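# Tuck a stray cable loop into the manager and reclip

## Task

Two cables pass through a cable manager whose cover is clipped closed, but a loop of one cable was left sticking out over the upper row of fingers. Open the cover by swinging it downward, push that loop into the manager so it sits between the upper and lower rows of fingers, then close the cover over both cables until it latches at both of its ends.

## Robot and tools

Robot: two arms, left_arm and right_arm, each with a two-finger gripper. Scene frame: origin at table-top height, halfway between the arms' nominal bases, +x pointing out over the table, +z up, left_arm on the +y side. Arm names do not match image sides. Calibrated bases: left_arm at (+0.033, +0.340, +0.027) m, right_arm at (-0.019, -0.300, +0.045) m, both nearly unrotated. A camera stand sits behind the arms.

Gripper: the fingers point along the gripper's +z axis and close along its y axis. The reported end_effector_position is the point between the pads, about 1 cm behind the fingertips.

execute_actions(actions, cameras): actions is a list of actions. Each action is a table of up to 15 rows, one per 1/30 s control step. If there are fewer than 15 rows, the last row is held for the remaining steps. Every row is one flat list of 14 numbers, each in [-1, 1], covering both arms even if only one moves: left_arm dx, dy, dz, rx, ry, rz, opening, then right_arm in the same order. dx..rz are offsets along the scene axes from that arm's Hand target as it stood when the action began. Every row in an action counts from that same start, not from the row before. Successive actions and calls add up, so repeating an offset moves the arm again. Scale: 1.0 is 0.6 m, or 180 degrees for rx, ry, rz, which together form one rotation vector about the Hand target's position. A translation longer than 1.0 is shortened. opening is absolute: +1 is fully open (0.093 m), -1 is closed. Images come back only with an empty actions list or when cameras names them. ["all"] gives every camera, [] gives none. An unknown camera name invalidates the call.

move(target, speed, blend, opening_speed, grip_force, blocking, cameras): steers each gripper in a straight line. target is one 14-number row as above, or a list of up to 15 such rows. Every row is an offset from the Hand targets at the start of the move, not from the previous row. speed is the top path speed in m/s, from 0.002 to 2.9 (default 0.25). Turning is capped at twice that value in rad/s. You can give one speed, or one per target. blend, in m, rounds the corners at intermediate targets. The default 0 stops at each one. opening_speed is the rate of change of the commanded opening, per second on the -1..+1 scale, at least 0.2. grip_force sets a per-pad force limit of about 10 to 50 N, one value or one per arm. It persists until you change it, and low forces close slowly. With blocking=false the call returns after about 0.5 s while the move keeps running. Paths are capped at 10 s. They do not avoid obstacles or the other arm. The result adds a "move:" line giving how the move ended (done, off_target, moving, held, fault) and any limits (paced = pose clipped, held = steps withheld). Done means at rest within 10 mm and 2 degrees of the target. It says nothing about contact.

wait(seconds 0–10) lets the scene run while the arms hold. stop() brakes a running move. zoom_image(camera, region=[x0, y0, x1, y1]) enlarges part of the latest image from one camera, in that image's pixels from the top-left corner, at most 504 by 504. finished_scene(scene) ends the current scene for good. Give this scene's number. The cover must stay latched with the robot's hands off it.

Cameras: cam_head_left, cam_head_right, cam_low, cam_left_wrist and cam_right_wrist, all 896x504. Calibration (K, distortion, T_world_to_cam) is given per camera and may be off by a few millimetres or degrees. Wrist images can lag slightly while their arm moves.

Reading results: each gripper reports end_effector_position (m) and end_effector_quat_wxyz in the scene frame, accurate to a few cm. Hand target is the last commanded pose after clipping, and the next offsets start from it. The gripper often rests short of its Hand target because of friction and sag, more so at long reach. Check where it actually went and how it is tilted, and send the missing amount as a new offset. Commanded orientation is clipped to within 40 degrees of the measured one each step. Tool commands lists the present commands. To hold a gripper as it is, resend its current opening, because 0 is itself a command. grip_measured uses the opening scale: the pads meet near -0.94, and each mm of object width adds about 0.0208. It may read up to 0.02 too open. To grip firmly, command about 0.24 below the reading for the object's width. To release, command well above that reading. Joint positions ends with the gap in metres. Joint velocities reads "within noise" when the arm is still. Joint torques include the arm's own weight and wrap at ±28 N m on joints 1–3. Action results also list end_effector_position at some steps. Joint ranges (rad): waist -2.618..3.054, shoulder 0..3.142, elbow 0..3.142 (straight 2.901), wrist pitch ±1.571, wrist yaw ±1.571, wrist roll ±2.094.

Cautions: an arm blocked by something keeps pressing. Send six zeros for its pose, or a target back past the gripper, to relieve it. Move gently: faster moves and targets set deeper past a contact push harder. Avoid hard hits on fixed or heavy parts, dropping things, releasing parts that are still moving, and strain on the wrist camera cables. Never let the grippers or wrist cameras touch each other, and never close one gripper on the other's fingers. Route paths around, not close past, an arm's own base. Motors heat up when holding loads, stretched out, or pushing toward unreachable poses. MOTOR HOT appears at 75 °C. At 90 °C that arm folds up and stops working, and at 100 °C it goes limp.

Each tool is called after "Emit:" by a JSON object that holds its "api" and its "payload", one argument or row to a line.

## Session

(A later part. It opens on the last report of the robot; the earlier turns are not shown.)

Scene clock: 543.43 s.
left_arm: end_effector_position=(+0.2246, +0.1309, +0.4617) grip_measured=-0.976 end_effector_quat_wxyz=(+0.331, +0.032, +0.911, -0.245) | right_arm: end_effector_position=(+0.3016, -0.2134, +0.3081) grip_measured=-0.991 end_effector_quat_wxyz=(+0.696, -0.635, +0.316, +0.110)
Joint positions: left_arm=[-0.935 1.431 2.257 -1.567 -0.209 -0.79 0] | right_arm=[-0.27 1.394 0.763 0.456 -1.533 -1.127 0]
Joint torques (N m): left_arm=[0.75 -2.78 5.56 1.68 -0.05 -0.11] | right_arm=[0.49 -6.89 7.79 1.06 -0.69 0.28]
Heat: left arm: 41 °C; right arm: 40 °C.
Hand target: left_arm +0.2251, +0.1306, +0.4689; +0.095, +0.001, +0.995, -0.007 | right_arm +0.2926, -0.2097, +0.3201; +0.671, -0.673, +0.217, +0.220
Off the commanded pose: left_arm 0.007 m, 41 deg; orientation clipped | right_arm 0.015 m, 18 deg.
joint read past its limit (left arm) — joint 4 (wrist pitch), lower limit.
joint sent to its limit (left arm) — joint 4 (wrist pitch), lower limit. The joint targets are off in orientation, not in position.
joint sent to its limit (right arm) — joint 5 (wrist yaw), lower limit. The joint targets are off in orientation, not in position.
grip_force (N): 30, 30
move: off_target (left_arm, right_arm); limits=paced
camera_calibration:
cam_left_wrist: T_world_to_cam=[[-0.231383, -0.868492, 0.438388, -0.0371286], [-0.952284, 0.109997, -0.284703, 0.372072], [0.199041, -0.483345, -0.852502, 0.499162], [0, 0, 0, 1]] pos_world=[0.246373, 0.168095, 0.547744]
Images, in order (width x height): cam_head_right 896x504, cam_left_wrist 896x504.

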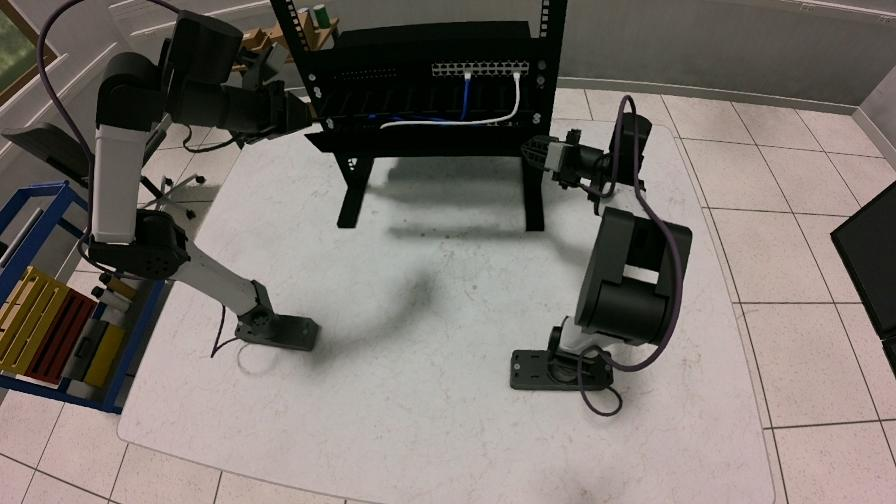

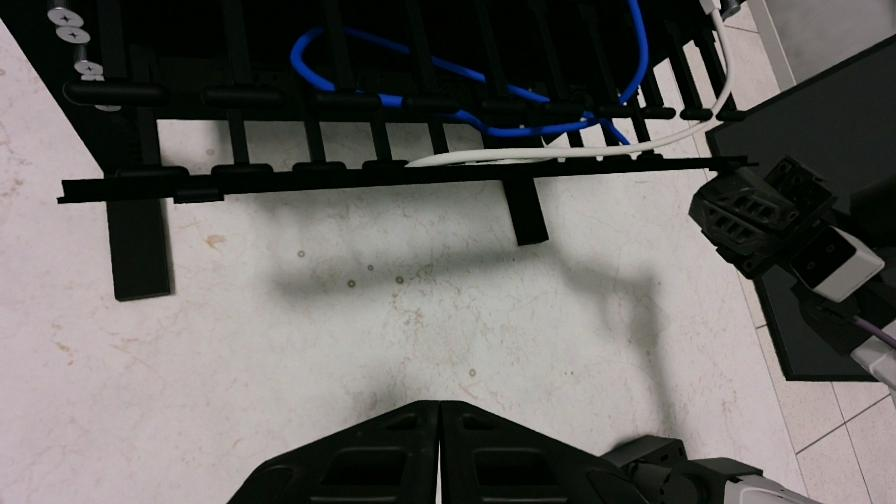

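Emit:
{"api": "move", "payload": {
  "target": [0.183,-0.268,-0.065,0,0,0,-1,0,0.0,0,0,0,0,-1],
  "speed": 0.2,
  "cameras": ["cam_head_right","cam_left_wrist"]
}}

Scene clock: 555.30 s.
left_arm: end_effector_position=(+0.3349, -0.0247, +0.4156) grip_measured=-0.976 end_effector_quat_wxyz=(+0.329, +0.024, +0.911, -0.249) | right_arm: end_effector_position=(+0.3016, -0.2134, +0.3081) grip_measured=-0.991 end_effector_quat_wxyz=(+0.696, -0.635, +0.316, +0.110)
Joint positions: left_arm=[-0.935 2.103 2.837 -1.475 -0.209 -0.809 0] | right_arm=[-0.27 1.394 0.763 0.456 -1.533 -1.127 0]
Joint torques (N m): left_arm=[-0.2 -9.76 6.17 1.89 -0.1 0] | right_arm=[0.47 -6.72 7.92 1.06 -0.71 0.28]
Heat: left arm: 40 °C; right arm: 41 °C.
Hand target: left_arm +0.3349, -0.0303, +0.4297; +0.095, +0.001, +0.995, -0.007 | right_arm +0.2926, -0.2097, +0.3201; +0.671, -0.673, +0.217, +0.220
Off the commanded pose: left_arm 0.015 m, 40 deg | right_arm 0.015 m, 18 deg.
elbow stopped short (left arm): the move would have taken joint 3 (elbow) straighter than the controller allows.
joint sent to its limit (right arm) — joint 5 (wrist yaw), lower limit. The joint targets are off in orientation, not in position.
grip_force (N): 30, 30
move: off_target (left_arm, right_arm); limits=paced
camera_calibration:
cam_left_wrist: T_world_to_cam=[[-0.217301, -0.866145, 0.450082, -0.135976], [-0.955907, 0.0955152, -0.277703, 0.47903], [0.197542, -0.490581, -0.848709, 0.361354], [0, 0, 0, 1]] pos_world=[0.356978, 0.0137435, 0.500913]
Images, in order (width x height): cam_head_right 896x504, cam_left_wrist 896x504.

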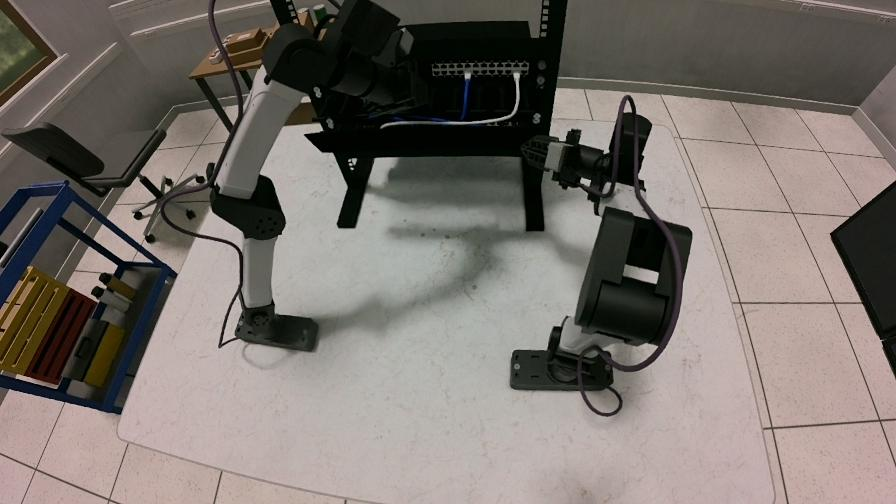

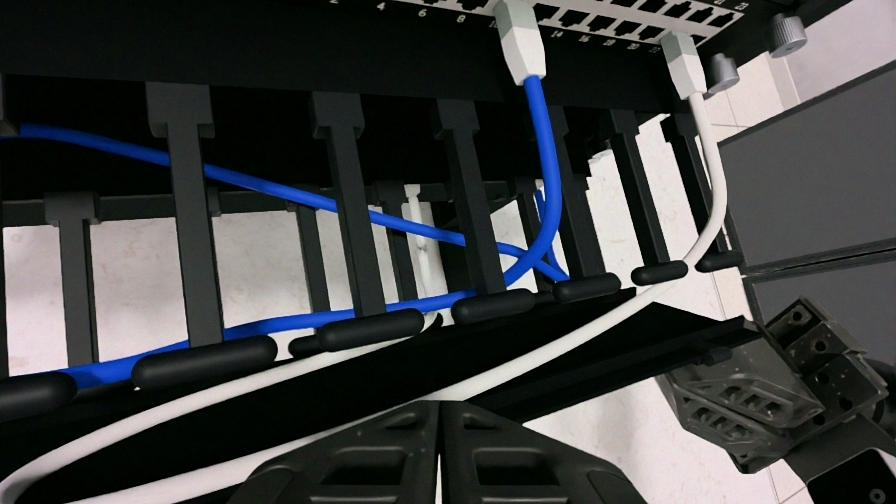

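Emit:
{"api": "move", "payload": {
  "target": [0.0,0.0,-0.1,0,0,0,-1,0,0.0,0,0,0,0,-1],
  "speed": 0.1,
  "cameras": ["cam_head_right","cam_left_wrist"]
}}

Scene clock: 562.37 s.
left_arm: end_effector_position=(+0.3356, -0.0281, +0.3707) grip_measured=-0.976 end_effector_quat_wxyz=(+0.281, +0.023, +0.939, -0.199) | right_arm: end_effector_position=(+0.3016, -0.2134, +0.3081) grip_measured=-0.991 end_effector_quat_wxyz=(+0.696, -0.635, +0.316, +0.110)
Joint positions: left_arm=[-0.935 2.172 2.837 -1.557 -0.2 -0.834 0] | right_arm=[-0.27 1.394 0.763 0.456 -1.533 -1.127 0]
Joint torques (N m): left_arm=[0.29 -9.63 5.31 1.37 -0.03 -0.13] | right_arm=[0.46 -6.89 7.86 1.05 -0.66 0.27]
Heat: left arm: 39 °C; right arm: 41 °C.
Hand target: left_arm +0.3348, -0.0303, +0.3699; +0.095, +0.001, +0.995, -0.007 | right_arm +0.2926, -0.2097, +0.3202; +0.671, -0.673, +0.217, +0.220
Off the commanded pose: left_arm 0.002 m, 32 deg | right_arm 0.015 m, 18 deg.
elbow stopped short (left arm): the move would have taken joint 3 (elbow) straighter than the controller allows.
joint sent to its limit (left arm) — joint 4 (wrist pitch), lower limit. The joint targets are off in orientation, not in position.
joint sent to its limit (right arm) — joint 5 (wrist yaw), lower limit. The joint targets are off in orientation, not in position.
grip_force (N): 30, 30
move: off_target (left_arm, right_arm)
camera_calibration:
cam_left_wrist: T_world_to_cam=[[-0.164269, -0.912032, 0.375783, -0.110179], [-0.980115, 0.107925, -0.166511, 0.43474], [0.111307, -0.395664, -0.911626, 0.37641], [0, 0, 0, 1]] pos_world=[0.3661, 0.00152552, 0.456937]
Images, in order (width x height): cam_head_right 896x504, cam_left_wrist 896x504.

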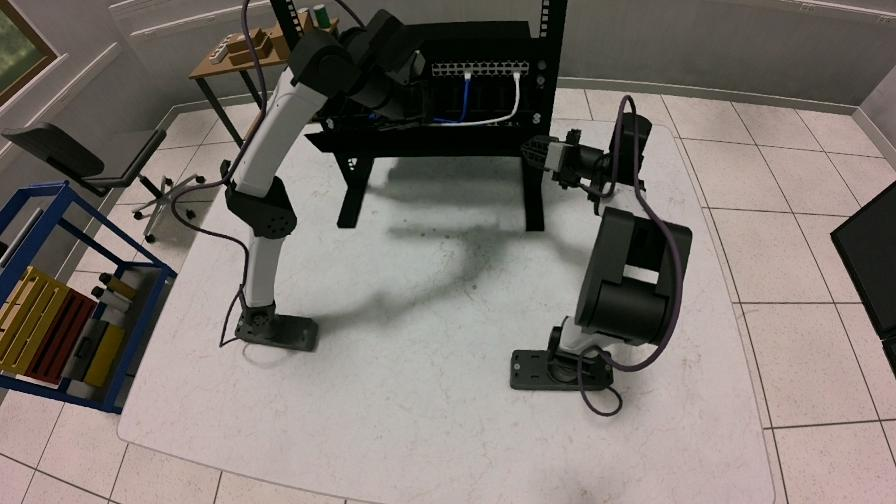

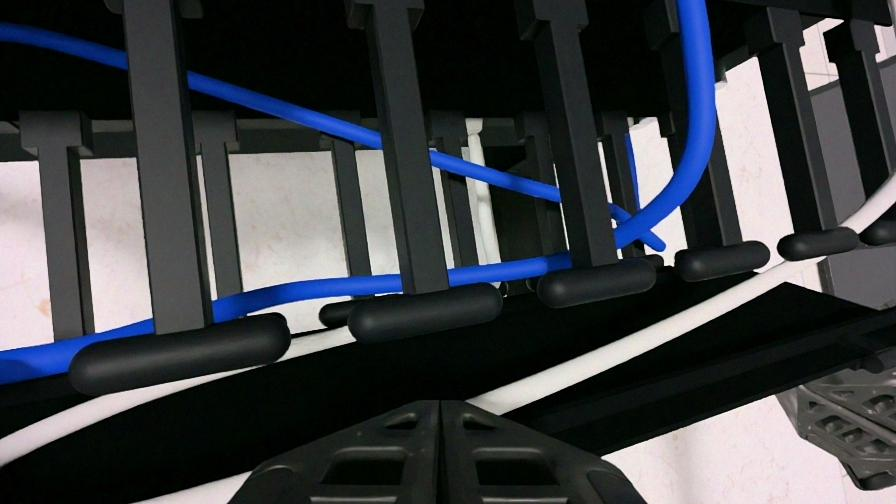

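Emit:
{"api": "move", "payload": {
  "target": [0.015,0.0,-0.1,0,0,0,-1,0,0.0,0,0,0,0,-1],
  "speed": 0.1,
  "cameras": ["cam_head_right","cam_left_wrist","cam_right_wrist"]
}}

Scene clock: 567.13 s.
left_arm: end_effector_position=(+0.3471, -0.0324, +0.3540) grip_measured=-0.976 end_effector_quat_wxyz=(+0.274, +0.015, +0.943, -0.189) | right_arm: end_effector_position=(+0.2975, -0.2121, +0.3069) grip_measured=-0.991 end_effector_quat_wxyz=(+0.694, -0.632, +0.319, +0.127)
Joint positions: left_arm=[-0.92 2.172 2.757 -1.502 -0.198 -0.84 0] | right_arm=[-0.27 1.389 0.763 0.417 -1.552 -1.131 0]
Joint torques (N m): left_arm=[0.7 -6.94 1.25 0.82 0.11 -0.24] | right_arm=[0.49 -6.58 8.08 1.18 -0.5 0.15]
Heat: left arm: 38 °C; right arm: 41 °C.
Hand target: left_arm +0.3439, -0.0303, +0.3098; +0.095, +0.001, +0.995, -0.007 | right_arm +0.2926, -0.2097, +0.3202; +0.671, -0.673, +0.217, +0.220
Off the commanded pose: left_arm 0.044 m, 30 deg | right_arm 0.014 m, 17 deg.
joint sent to its limit (left arm) — joint 4 (wrist pitch), lower limit. The joint targets are off in orientation, not in position.
joint sent to its limit (right arm) — joint 5 (wrist yaw), lower limit. The joint targets are off in orientation, not in position.
grip_force (N): 30, 30
move: off_target (left_arm, right_arm)
camera_calibration:
cam_left_wrist: T_world_to_cam=[[-0.140282, -0.920878, 0.363736, -0.110261], [-0.984812, 0.0918177, -0.147357, 0.43805], [0.1023, -0.378883, -0.919773, 0.364723], [0, 0, 0, 1]] pos_world=[0.378618, -0.00357037, 0.440118]
cam_right_wrist: T_world_to_cam=[[0.588912, -0.173247, 0.78941, -0.452299], [0.569974, -0.603457, -0.557647, -0.0856624], [0.572985, 0.778348, -0.256637, 0.154466], [0, 0, 0, 1]] pos_world=[0.226683, -0.250281, 0.348921]
Images, in order (width x height): cam_head_right 896x504, cam_left_wrist 896x504, cam_right_wrist 896x504.

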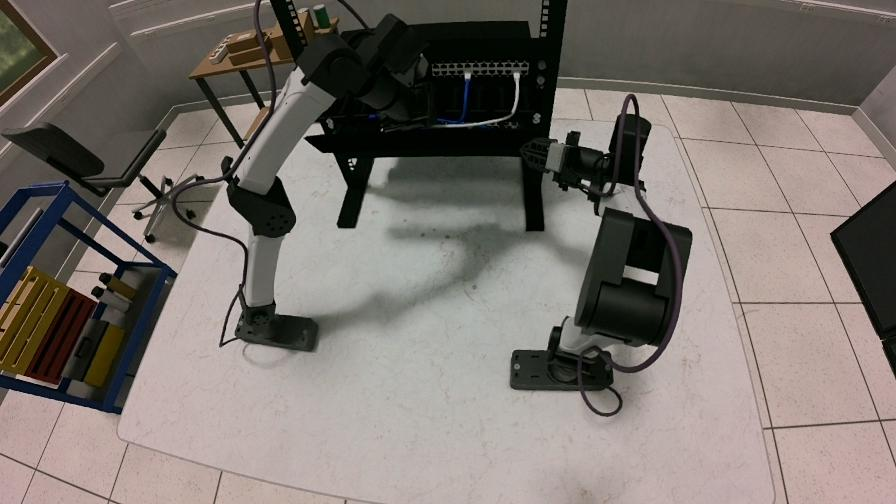

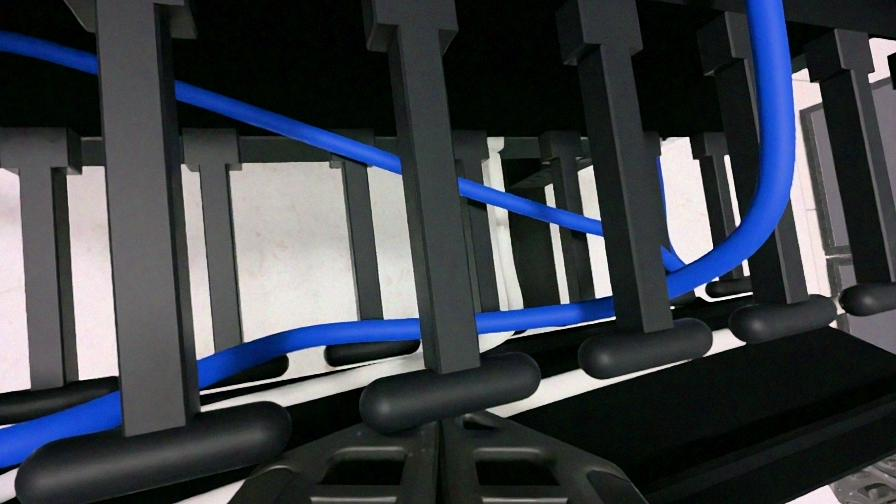

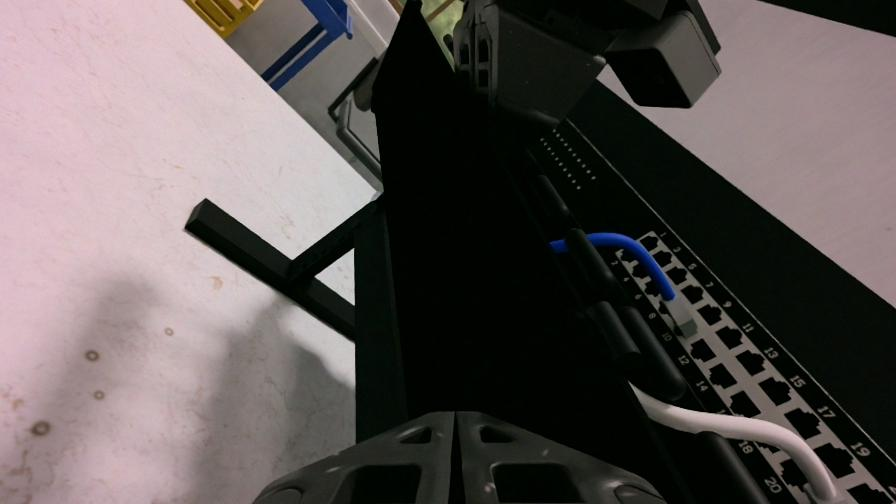

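Emit:
{"api": "move", "payload": {
  "target": [
    [-0.015,0.0,0.09,0,0,0,-1,0,0.0,0,0,0,0,-1],
    [-0.03,0.0,0.05,0,0,0,-1,0,0.0,0,0,0,0,-1],
    [-0.025,0.0,-0.0,0,0,0,-1,0,0.0,0,0,0,0,-1]
  ],
  "speed": 0.08,
  "blend": [0.01,0.01,0],
  "cameras": ["cam_left_wrist","cam_right_wrist"]
}}

Scene clock: 573.00 s.
left_arm: end_effector_position=(+0.3422, -0.0300, +0.3561) grip_measured=-0.976 end_effector_quat_wxyz=(+0.279, +0.007, +0.942, -0.186) | right_arm: end_effector_position=(+0.2970, -0.2120, +0.3066) grip_measured=-0.991 end_effector_quat_wxyz=(+0.694, -0.633, +0.319, +0.128)
Joint positions: left_arm=[-0.934 2.137 2.703 -1.486 -0.222 -0.861 0] | right_arm=[-0.27 1.389 0.763 0.412 -1.554 -1.137 0]
Joint torques (N m): left_arm=[-0.51 -7.12 0.99 0.65 0.24 -0.26] | right_arm=[0.69 -6.48 8.31 1.2 -0.49 0.13]
Heat: left arm: 38 °C; right arm: 41 °C.
Hand target: left_arm +0.3289, -0.0302, +0.3098; +0.095, +0.001, +0.995, -0.007 | right_arm +0.2926, -0.2097, +0.3202; +0.671, -0.673, +0.217, +0.220
Off the commanded pose: left_arm 0.048 m, 30 deg | right_arm 0.014 m, 17 deg.
joint sent to its limit (left arm) — joint 4 (wrist pitch), lower limit. The joint targets are off in orientation, not in position.
joint sent to its limit (right arm) — joint 5 (wrist yaw), lower limit. The joint targets are off in orientation, not in position.
grip_force (N): 30, 30
move: off_target (left_arm, right_arm)
camera_calibration:
cam_left_wrist: T_world_to_cam=[[-0.126208, -0.92399, 0.360991, -0.11344], [-0.985384, 0.0748024, -0.153043, 0.43511], [0.114407, -0.37503, -0.919926, 0.364042], [0, 0, 0, 1]] pos_world=[0.372785, -0.000838106, 0.442433]
cam_right_wrist: T_world_to_cam=[[0.589211, -0.172279, 0.789398, -0.451662], [0.571381, -0.601937, -0.557849, -0.0855227], [0.571274, 0.779738, -0.256231, 0.155293], [0, 0, 0, 1]] pos_world=[0.226275, -0.250379, 0.348623]
Images, in order (width x height): cam_left_wrist 896x504, cam_right_wrist 896x504.

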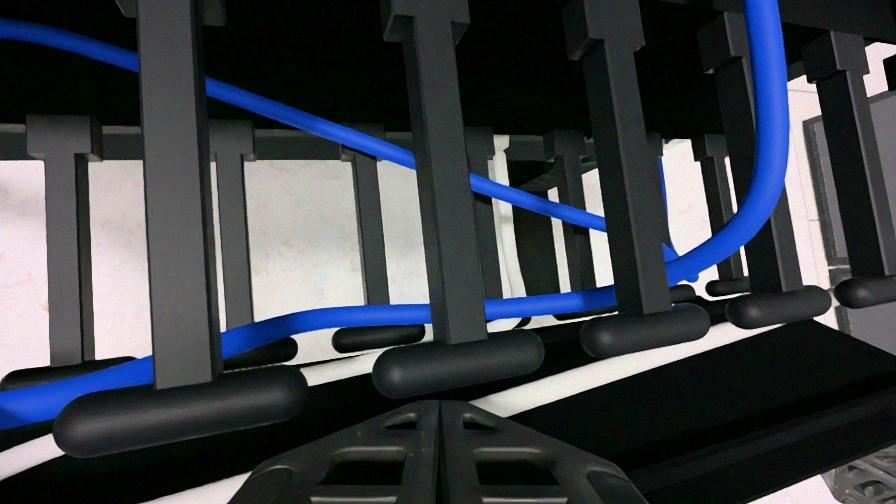

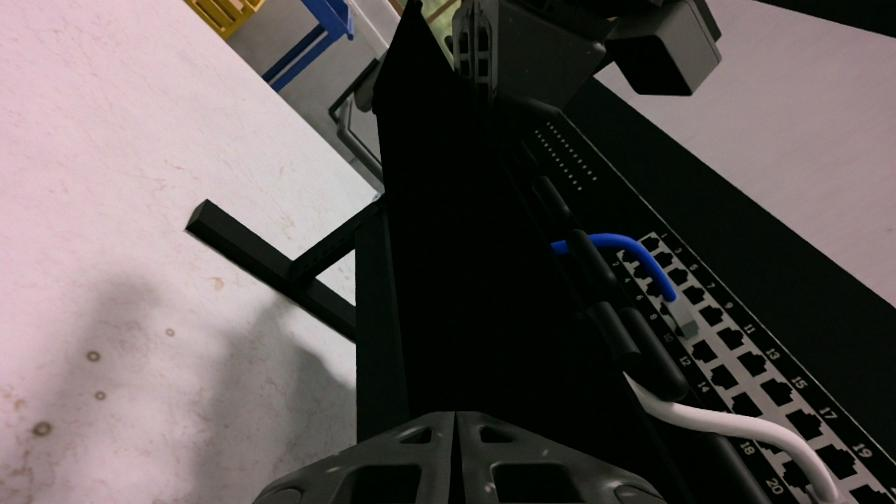

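Emit:
{"api": "move", "payload": {
  "target": [
    [0.0,0.0,0.1,0,0,0,-1,0.02,0.0,0.025,0,0,0,-1],
    [0.0,0.0,0.2,0,0,0,-1,0.037,0.0,0.04,0,0,0,-1]
  ],
  "speed": 0.08,
  "blend": [0.01,0],
  "cameras": ["cam_left_wrist","cam_right_wrist"]
}}

Scene clock: 583.13 s.
left_arm: end_effector_position=(+0.3352, -0.0342, +0.3938) grip_measured=-0.976 end_effector_quat_wxyz=(+0.307, +0.023, +0.922, -0.233) | right_arm: end_effector_position=(+0.3154, -0.2112, +0.3395) grip_measured=-0.991 end_effector_quat_wxyz=(+0.695, -0.641, +0.302, +0.124)
Joint positions: left_arm=[-0.944 2.144 2.838 -1.494 -0.204 -0.831 0] | right_arm=[-0.252 1.429 0.932 0.286 -1.555 -1.166 0]
Joint torques (N m): left_arm=[-0.13 -14.41 6.12 1.84 -0.11 0.11] | right_arm=[0.7 -4.31 8.21 1.18 -0.49 0.12]
Heat: left arm: 39 °C; right arm: 42 °C.
Hand target: left_arm +0.3288, -0.0303, +0.4298; +0.095, +0.001, +0.995, -0.007 | right_arm +0.3148, -0.2097, +0.3443; +0.671, -0.674, +0.217, +0.220
Off the commanded pose: left_arm 0.037 m, 37 deg | right_arm 0.005 m, 15 deg.
elbow stopped short (left arm): the move would have taken joint 3 (elbow) straighter than the controller allows.
joint sent to its limit (right arm) — joint 5 (wrist yaw), lower limit. The joint targets are off in orientation, not in position.
grip_force (N): 30, 30
move: off_target (left_arm, right_arm)
camera_calibration:
cam_left_wrist: T_world_to_cam=[[-0.194931, -0.881544, 0.429979, -0.134443], [-0.968036, 0.102377, -0.228965, 0.45933], [0.157823, -0.460868, -0.873323, 0.362166], [0, 0, 0, 1]] pos_world=[0.361283, 0.00136893, 0.479266]
cam_right_wrist: T_world_to_cam=[[0.567355, -0.154312, 0.808886, -0.484332], [0.599878, -0.59549, -0.534358, -0.0927749], [0.564141, 0.788403, -0.245286, 0.152959], [0, 0, 0, 1]] pos_world=[0.244151, -0.250578, 0.379713]
Images, in order (width x height): cam_left_wrist 896x504, cam_right_wrist 896x504.

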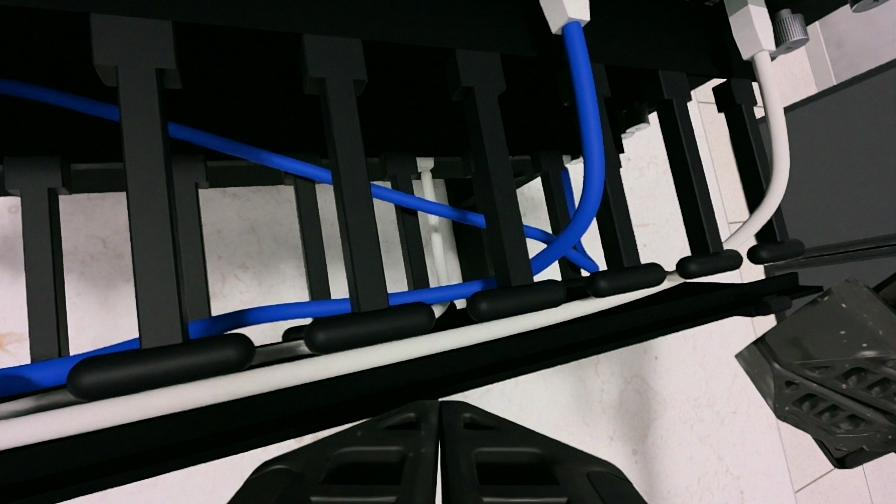

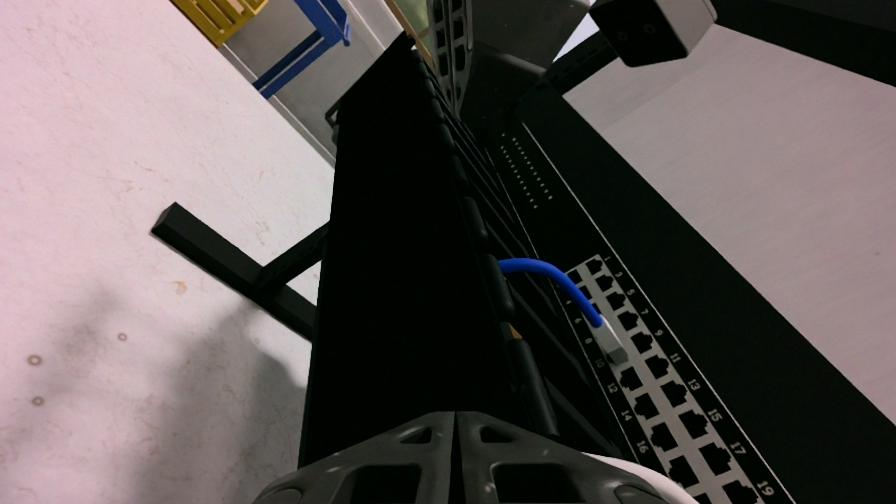

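Emit:
{"api": "move", "payload": {
  "target": [0.0,0.16,0.02,0,0,0,-1,0,0.0,0,0,0,0,-1],
  "speed": 0.15,
  "cameras": ["cam_left_wrist"]
}}

Scene clock: 594.37 s.
left_arm: end_effector_position=(+0.3349, +0.0560, +0.4290) grip_measured=-0.976 end_effector_quat_wxyz=(+0.321, +0.015, +0.924, -0.206) | right_arm: end_effector_position=(+0.3154, -0.2112, +0.3395) grip_measured=-0.991 end_effector_quat_wxyz=(+0.695, -0.641, +0.302, +0.124)
Joint positions: left_arm=[-0.804 1.923 2.689 -1.567 -0.165 -0.722 0] | right_arm=[-0.252 1.429 0.932 0.286 -1.555 -1.166 0]
Joint torques (N m): left_arm=[0.68 -11.56 2.93 1.6 -0.11 0.06] | right_arm=[0.51 -4.44 8.1 1.15 -0.46 0.14]
Motor temperatures (°C): left_arm=[23 42 37 33 24 23 28] | right_arm=[25 37 42 30 27 24 26]
Heat: left arm: 42 °C; right arm: 42 °C.
Hand target: left_arm +0.3289, +0.0656, +0.4417; +0.095, +0.001, +0.995, -0.007 | right_arm +0.3148, -0.2097, +0.3443; +0.671, -0.674, +0.217, +0.220
Off the commanded pose: left_arm 0.017 m, 36 deg | right_arm 0.005 m, 15 deg.
elbow stopped short (left arm): the move would have taken joint 3 (elbow) straighter than the controller allows.
joint read past its limit (left arm) — joint 4 (wrist pitch), lower limit.
joint sent to its limit (left arm) — joint 4 (wrist pitch), lower limit. The joint targets are off in orientation, not in position.
joint sent to its limit (right arm) — joint 5 (wrist yaw), lower limit. The joint targets are off in orientation, not in position.
grip_force (N): 30, 30
move: off_target (left_arm, right_arm)
camera_calibration:
cam_left_wrist: T_world_to_cam=[[-0.171405, -0.906931, 0.384833, -0.0572449], [-0.965745, 0.0774273, -0.247672, 0.466443], [0.194825, -0.414102, -0.889136, 0.426386], [0, 0, 0, 1]] pos_world=[0.357582, 0.0885347, 0.516669]
Images, in order (width x height): cam_left_wrist 896x504.

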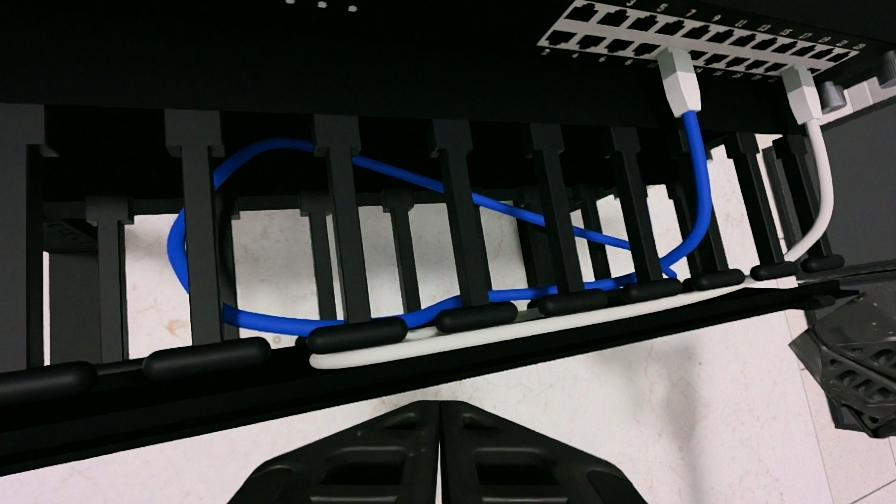

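Emit:
{"api": "zoom_image", "payload": {
  "camera": "cam_left_wrist",
  "region": [280, 200, 580, 420]
}}

Emit:
{"api": "zoom_image", "payload": {
  "camera": "cam_left_wrist",
  "region": [560, 180, 860, 340]
}}

Scaled by 1.680.

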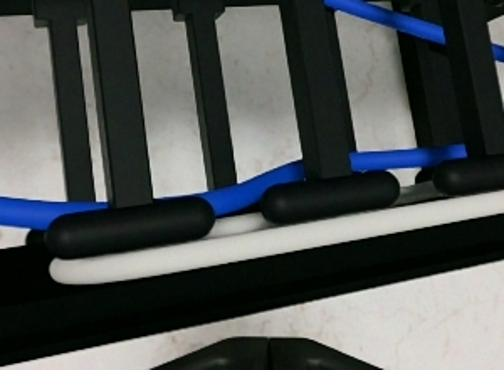

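Scaled by 1.680.

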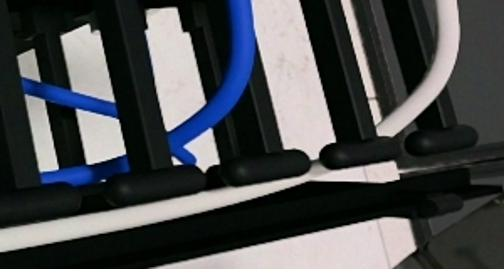

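Emit:
{"api": "move", "payload": {
  "target": [
    [0.0,0.0,0.05,0,0,0,-1,0.03,0.0,0.005,0,0,0,-1],
    [0.0,0.0,0.05,0,0,0,-1,0.06,0.0,0.005,0,0,0,-1]
  ],
  "speed": 0.06,
  "blend": [0.01,0],
  "cameras": ["cam_left_wrist","cam_right_wrist"]
}}

Emit:
{"api": "zoom_image", "payload": {
  "camera": "cam_left_wrist",
  "region": [180, 200, 680, 420]
}}

Scene clock: 607.80 s.
left_arm: end_effector_position=(+0.3313, +0.0599, +0.4576) grip_measured=-0.976 end_effector_quat_wxyz=(+0.353, +0.018, +0.905, -0.235) | right_arm: end_effector_position=(+0.3377, -0.2102, +0.3527) grip_measured=-0.991 end_effector_quat_wxyz=(+0.696, -0.650, +0.277, +0.130)
Joint positions: left_arm=[-0.804 1.923 2.784 -1.567 -0.165 -0.707 0] | right_arm=[-0.232 1.532 1.066 0.285 -1.582 -1.165 0]
Joint torques (N m): left_arm=[0.35 -8.98 5.44 1.71 -0.2 0.08] | right_arm=[1.13 -1.03 9.09 1.2 -0.1 0.21]
Heat: left arm: 44 °C; right arm: 42 °C.
Hand target: left_arm +0.3289, +0.0657, +0.4717; +0.102, +0.001, +0.995, -0.013 | right_arm +0.3508, -0.2098, +0.3471; +0.671, -0.673, +0.217, +0.220
Off the commanded pose: left_arm 0.015 m, 41 deg; orientation clipped | right_arm 0.014 m, 13 deg.
joint read past its limit (left arm) — joint 4 (wrist pitch), lower limit.
joint read past its limit (right arm) — joint 5 (wrist yaw), lower limit.
joint sent to its limit (left arm) — joint 4 (wrist pitch), lower limit. The joint targets are off in orientation, not in position.
joint sent to its limit (right arm) — joint 5 (wrist yaw), lower limit. The joint targets are off in orientation, not in position.
grip_force (N): 30, 30
move: off_target (left_arm, right_arm); blend cut to 0.009 m at target 1; limits=paced
camera_calibration:
cam_left_wrist: T_world_to_cam=[[-0.209325, -0.880566, 0.425191, -0.0727899], [-0.944829, 0.0700985, -0.319975, 0.496288], [0.251954, -0.468711, -0.846657, 0.418906], [0, 0, 0, 1]] pos_world=[0.348125, 0.0974606, 0.544419]
cam_right_wrist: T_world_to_cam=[[0.548935, -0.126607, 0.826221, -0.501474], [0.643115, -0.567424, -0.514231, -0.114347], [0.533923, 0.813634, -0.230056, 0.152993], [0, 0, 0, 1]] pos_world=[0.267128, -0.252853, 0.390724]
Images, in order (width x height): cam_left_wrist 896x504, cam_right_wrist 896x504.

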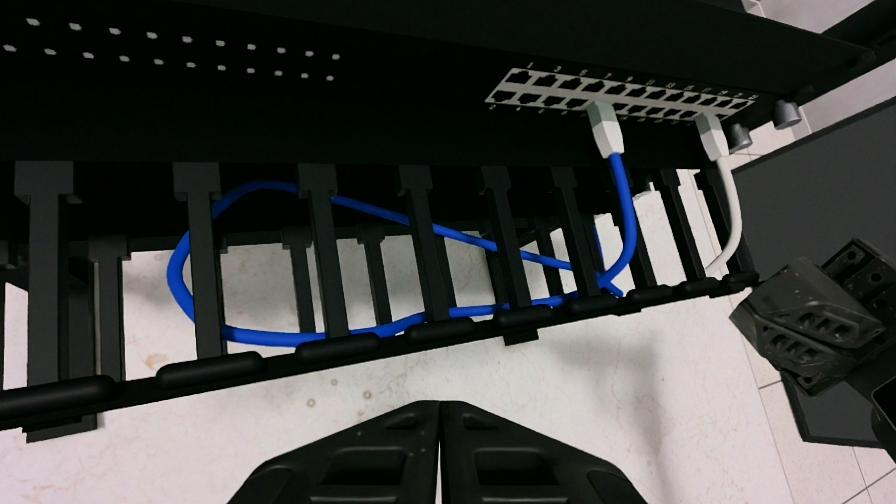

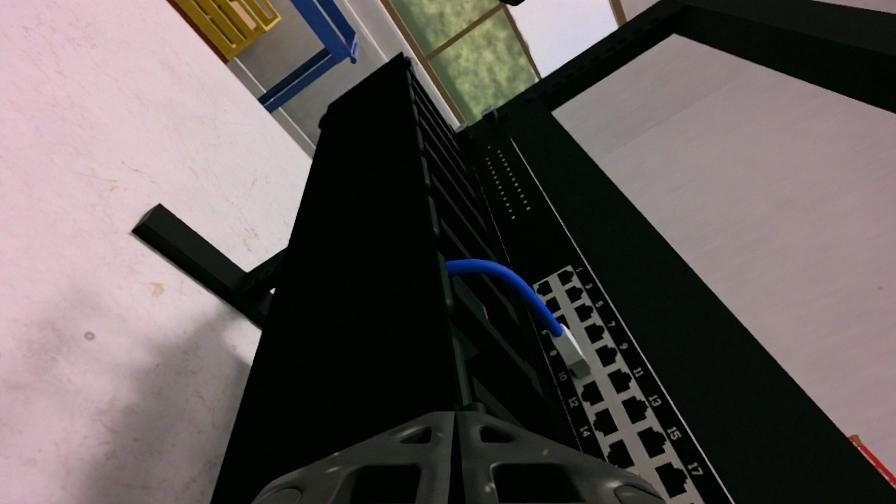

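Scaled by 1.008.

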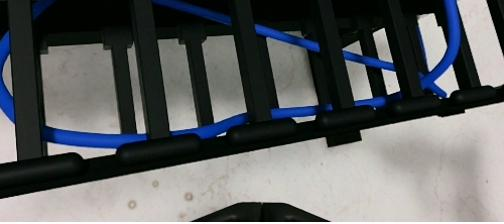

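Emit:
{"api": "move", "payload": {
  "target": [0.0,0.0,0.0,0,0,0,-1,0.035,0.0,0.0,0,0,0,-1],
  "speed": 0.06,
  "cameras": ["cam_left_wrist","cam_right_wrist","cam_head_right"]
}}

Emit:
{"api": "zoom_image", "payload": {
  "camera": "cam_left_wrist",
  "region": [500, 180, 800, 350]
}}

Scene clock: 612.63 s.
left_arm: end_effector_position=(+0.3313, +0.0599, +0.4576) grip_measured=-0.976 end_effector_quat_wxyz=(+0.353, +0.018, +0.905, -0.235) | right_arm: end_effector_position=(+0.3445, -0.2101, +0.3589) grip_measured=-0.991 end_effector_quat_wxyz=(+0.688, -0.634, +0.309, +0.169)
Joint positions: left_arm=[-0.804 1.923 2.784 -1.567 -0.165 -0.707 0] | right_arm=[-0.227 1.56 1.164 0.049 -1.583 -1.222 0]
Joint torques (N m): left_arm=[0.34 -9.01 5.44 1.71 -0.21 0.09] | right_arm=[1.68 3.59 10.1 2.03 -0.25 -0.28]
Heat: left arm: 44 °C; right arm: 43 °C.
Hand target: left_arm +0.3289, +0.0657, +0.4717; +0.102, +0.001, +0.995, -0.013 | right_arm +0.3718, -0.2098, +0.3472; +0.671, -0.673, +0.217, +0.220
Off the commanded pose: left_arm 0.015 m, 40 deg | right_arm 0.030 m, 13 deg.
joint read past its limit (left arm) — joint 4 (wrist pitch), lower limit.
joint read past its limit (right arm) — joint 5 (wrist yaw), lower limit.
joint sent to its limit (left arm) — joint 4 (wrist pitch), lower limit. The joint targets are off in orientation, not in position.
joint sent to its limit (right arm) — joint 5 (wrist yaw), lower limit. The joint targets are off in orientation, not in position.
grip_force (N): 30, 30
move: off_target (left_arm, right_arm)
camera_calibration:
cam_left_wrist: T_world_to_cam=[[-0.209325, -0.880566, 0.425191, -0.0727899], [-0.944829, 0.0700985, -0.319975, 0.496288], [0.251954, -0.468711, -0.846657, 0.418906], [0, 0, 0, 1]] pos_world=[0.348125, 0.0974606, 0.544419]
cam_right_wrist: T_world_to_cam=[[0.633397, -0.143288, 0.760445, -0.519301], [0.587815, -0.550027, -0.593248, -0.0643385], [0.503271, 0.822763, -0.264159, 0.175408], [0, 0, 0, 1]] pos_world=[0.278465, -0.254117, 0.403067]
Images, in order (width x height): cam_head_right 896x504, cam_left_wrist 896x504, cam_right_wrist 896x504.

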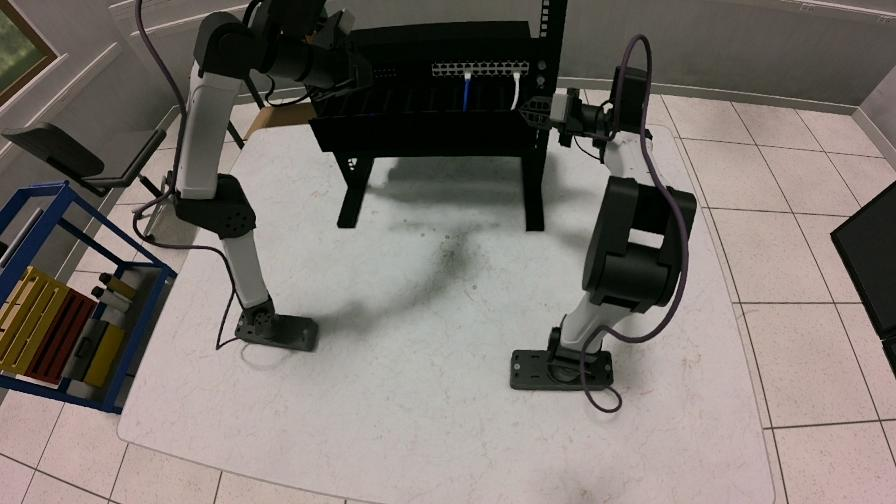

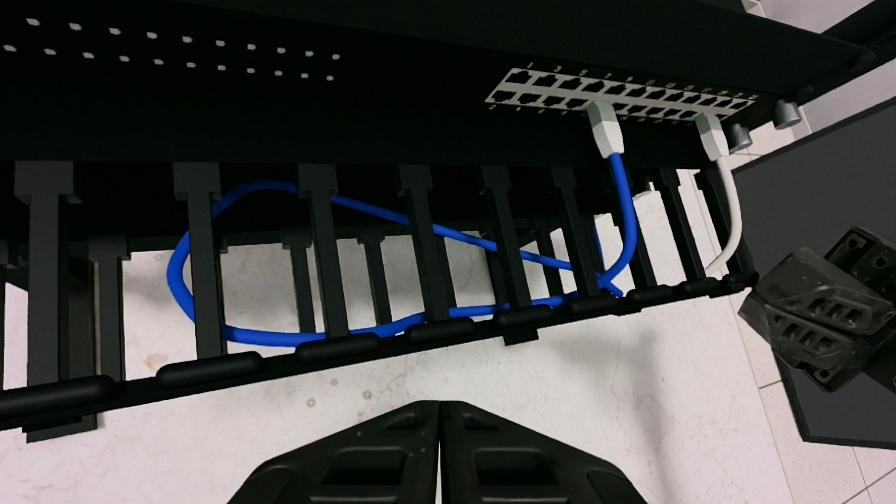

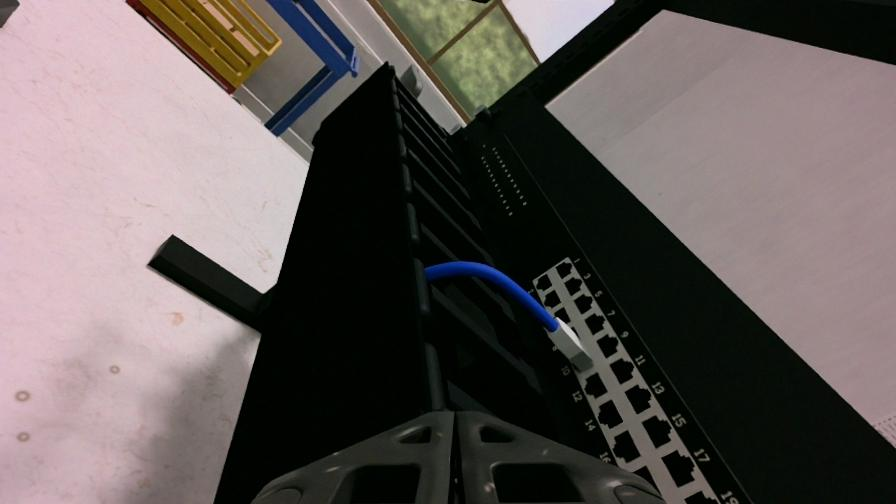

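Scaled by 1.680.

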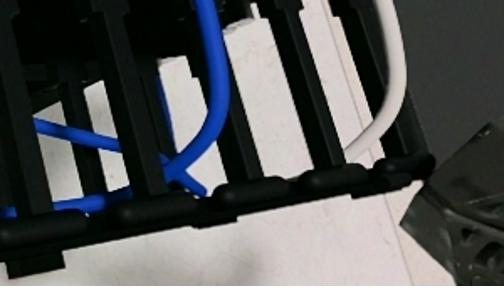

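Emit:
{"api": "move", "payload": {
  "target": [
    [-0.15,0.05,0.0,0,-0.15,0,-1,0,0.0,0.0,0,0,0,-1],
    [-0.165,0.19,-0.18,0,-0.298,0,-1,0,0.0,0.0,0,0,0,-1]
  ],
  "speed": 0.2,
  "blend": [0.02,0],
  "cameras": ["cam_left_wrist"]
}}

Scene clock: 620.90 s.
left_arm: end_effector_position=(+0.2285, +0.1772, +0.3583) grip_measured=-0.976 end_effector_quat_wxyz=(+0.526, +0.016, +0.850, -0.004) | right_arm: end_effector_position=(+0.3456, -0.2104, +0.3609) grip_measured=-0.991 end_effector_quat_wxyz=(+0.684, -0.621, +0.331, +0.193)
Joint positions: left_arm=[-1.279 1.118 1.369 -1.285 -1.026 -0.952 0] | right_arm=[-0.227 1.63 1.363 -0.586 -1.584 -1.659 0]
Joint torques (N m): left_arm=[0.1 -3.92 4.14 1.33 -0.81 -0.02] | right_arm=[1.55 0.66 7.54 2.21 -0.5 -0.57]
Heat: left arm: 43 °C; right arm: 45 °C.
Hand target: left_arm +0.2298, +0.1797, +0.3638; +0.540, +0.007, +0.841, -0.011 | right_arm +0.3718, -0.2097, +0.3472; +0.671, -0.673, +0.217, +0.220
Off the commanded pose: left_arm 0.006 m, 2 deg | right_arm 0.030 m, 15 deg.
joint read past its limit (right arm) — joint 5 (wrist yaw), lower limit.
joint sent to its limit (right arm) — joint 5 (wrist yaw), lower limit. The joint targets are off in position and orientation.
grip_force (N): 30, 30
move: off_target (right_arm)
camera_calibration:
cam_left_wrist: T_world_to_cam=[[-0.0487004, -0.998813, -0.000825148, 0.188028], [-0.781297, 0.0386093, -0.622964, 0.436013], [0.622256, -0.0296939, -0.78225, 0.230265], [0, 0, 0, 1]] pos_world=[0.206529, 0.177808, 0.4519]
Images, in order (width x height): cam_left_wrist 896x504.

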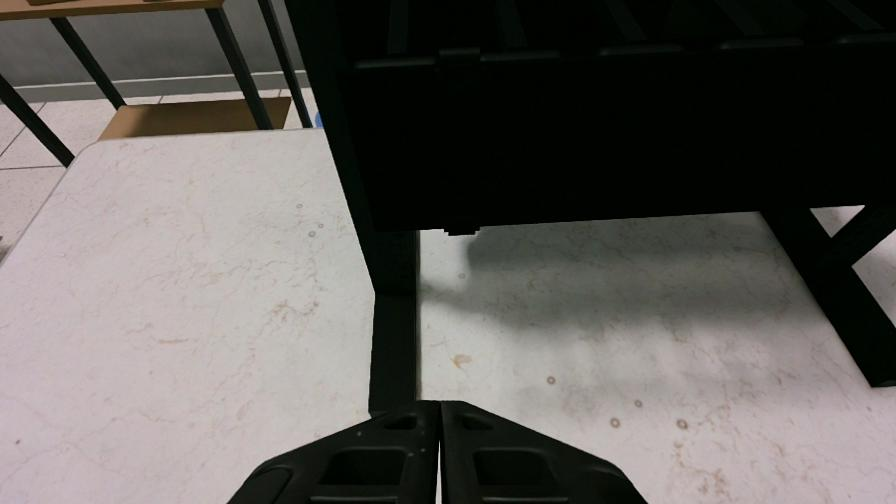

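Emit:
{"api": "move", "payload": {
  "target": [
    [0.16,0.0,-0.012,0,0,0,-1,-0.015,0.0,0.0,0,0,0,-1],
    [0.25,0.0,-0.012,0,0,0,-1,-0.015,0.0,0.0,0,0,0,-1]
  ],
  "speed": [0.15,0.06],
  "blend": [0.005,0],
  "cameras": ["cam_left_wrist"]
}}

Emit:
{"api": "zoom_image", "payload": {
  "camera": "cam_left_wrist",
  "region": [200, 80, 896, 504]
}}

Scene clock: 625.37 s.
left_arm: end_effector_position=(+0.3473, +0.1861, +0.3486) grip_measured=-0.976 end_effector_quat_wxyz=(+0.514, +0.034, +0.857, -0.007) | right_arm: end_effector_position=(+0.3436, -0.2099, +0.3617) grip_measured=-0.991 end_effector_quat_wxyz=(+0.691, -0.631, +0.310, +0.168)
Joint positions: left_arm=[-0.704 1.191 1.29 -0.699 -0.579 -0.332 0] | right_arm=[-0.227 1.644 1.399 -0.712 -1.584 -1.833 0]
Joint torques (N m): left_arm=[3.62 2.09 6.72 2.95 -0.33 0.05] | right_arm=[1.24 -0.98 6.9 1.64 -0.55 -0.34]
Heat: left arm: 42 °C; right arm: 44 °C.
Hand target: left_arm +0.3799, +0.1797, +0.3565; +0.540, +0.007, +0.842, -0.011 | right_arm +0.3628, -0.2097, +0.3473; +0.671, -0.674, +0.217, +0.220
Off the commanded pose: left_arm 0.034 m, 5 deg | right_arm 0.024 m, 13 deg.
joint read past its limit (right arm) — joint 5 (wrist yaw), lower limit.
joint sent to its limit (right arm) — joint 5 (wrist yaw), lower limit. The joint targets are off in orientation, not in position.
grip_force (N): 30, 30
move: off_target (left_arm, right_arm)
camera_calibration:
cam_left_wrist: T_world_to_cam=[[-0.0815618, -0.996581, -0.0131951, 0.218008], [-0.797384, 0.0731904, -0.599018, 0.513196], [0.597935, -0.0383354, -0.800627, 0.165498], [0, 0, 0, 1]] pos_world=[0.328038, 0.186046, 0.442792]
Images, in order (width x height): cam_left_wrist 896x504.

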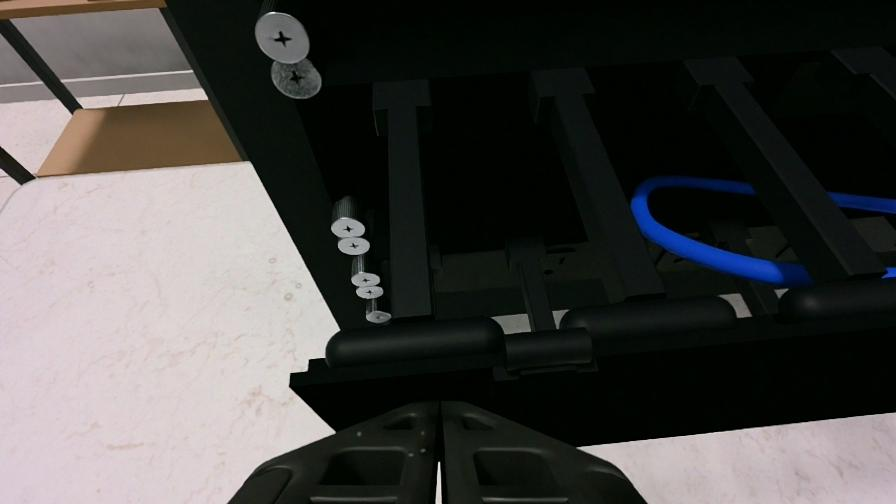

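Region (200, 80, 896, 504) is 696x424 pixels. A region can be at most 504 by 504 pixels.


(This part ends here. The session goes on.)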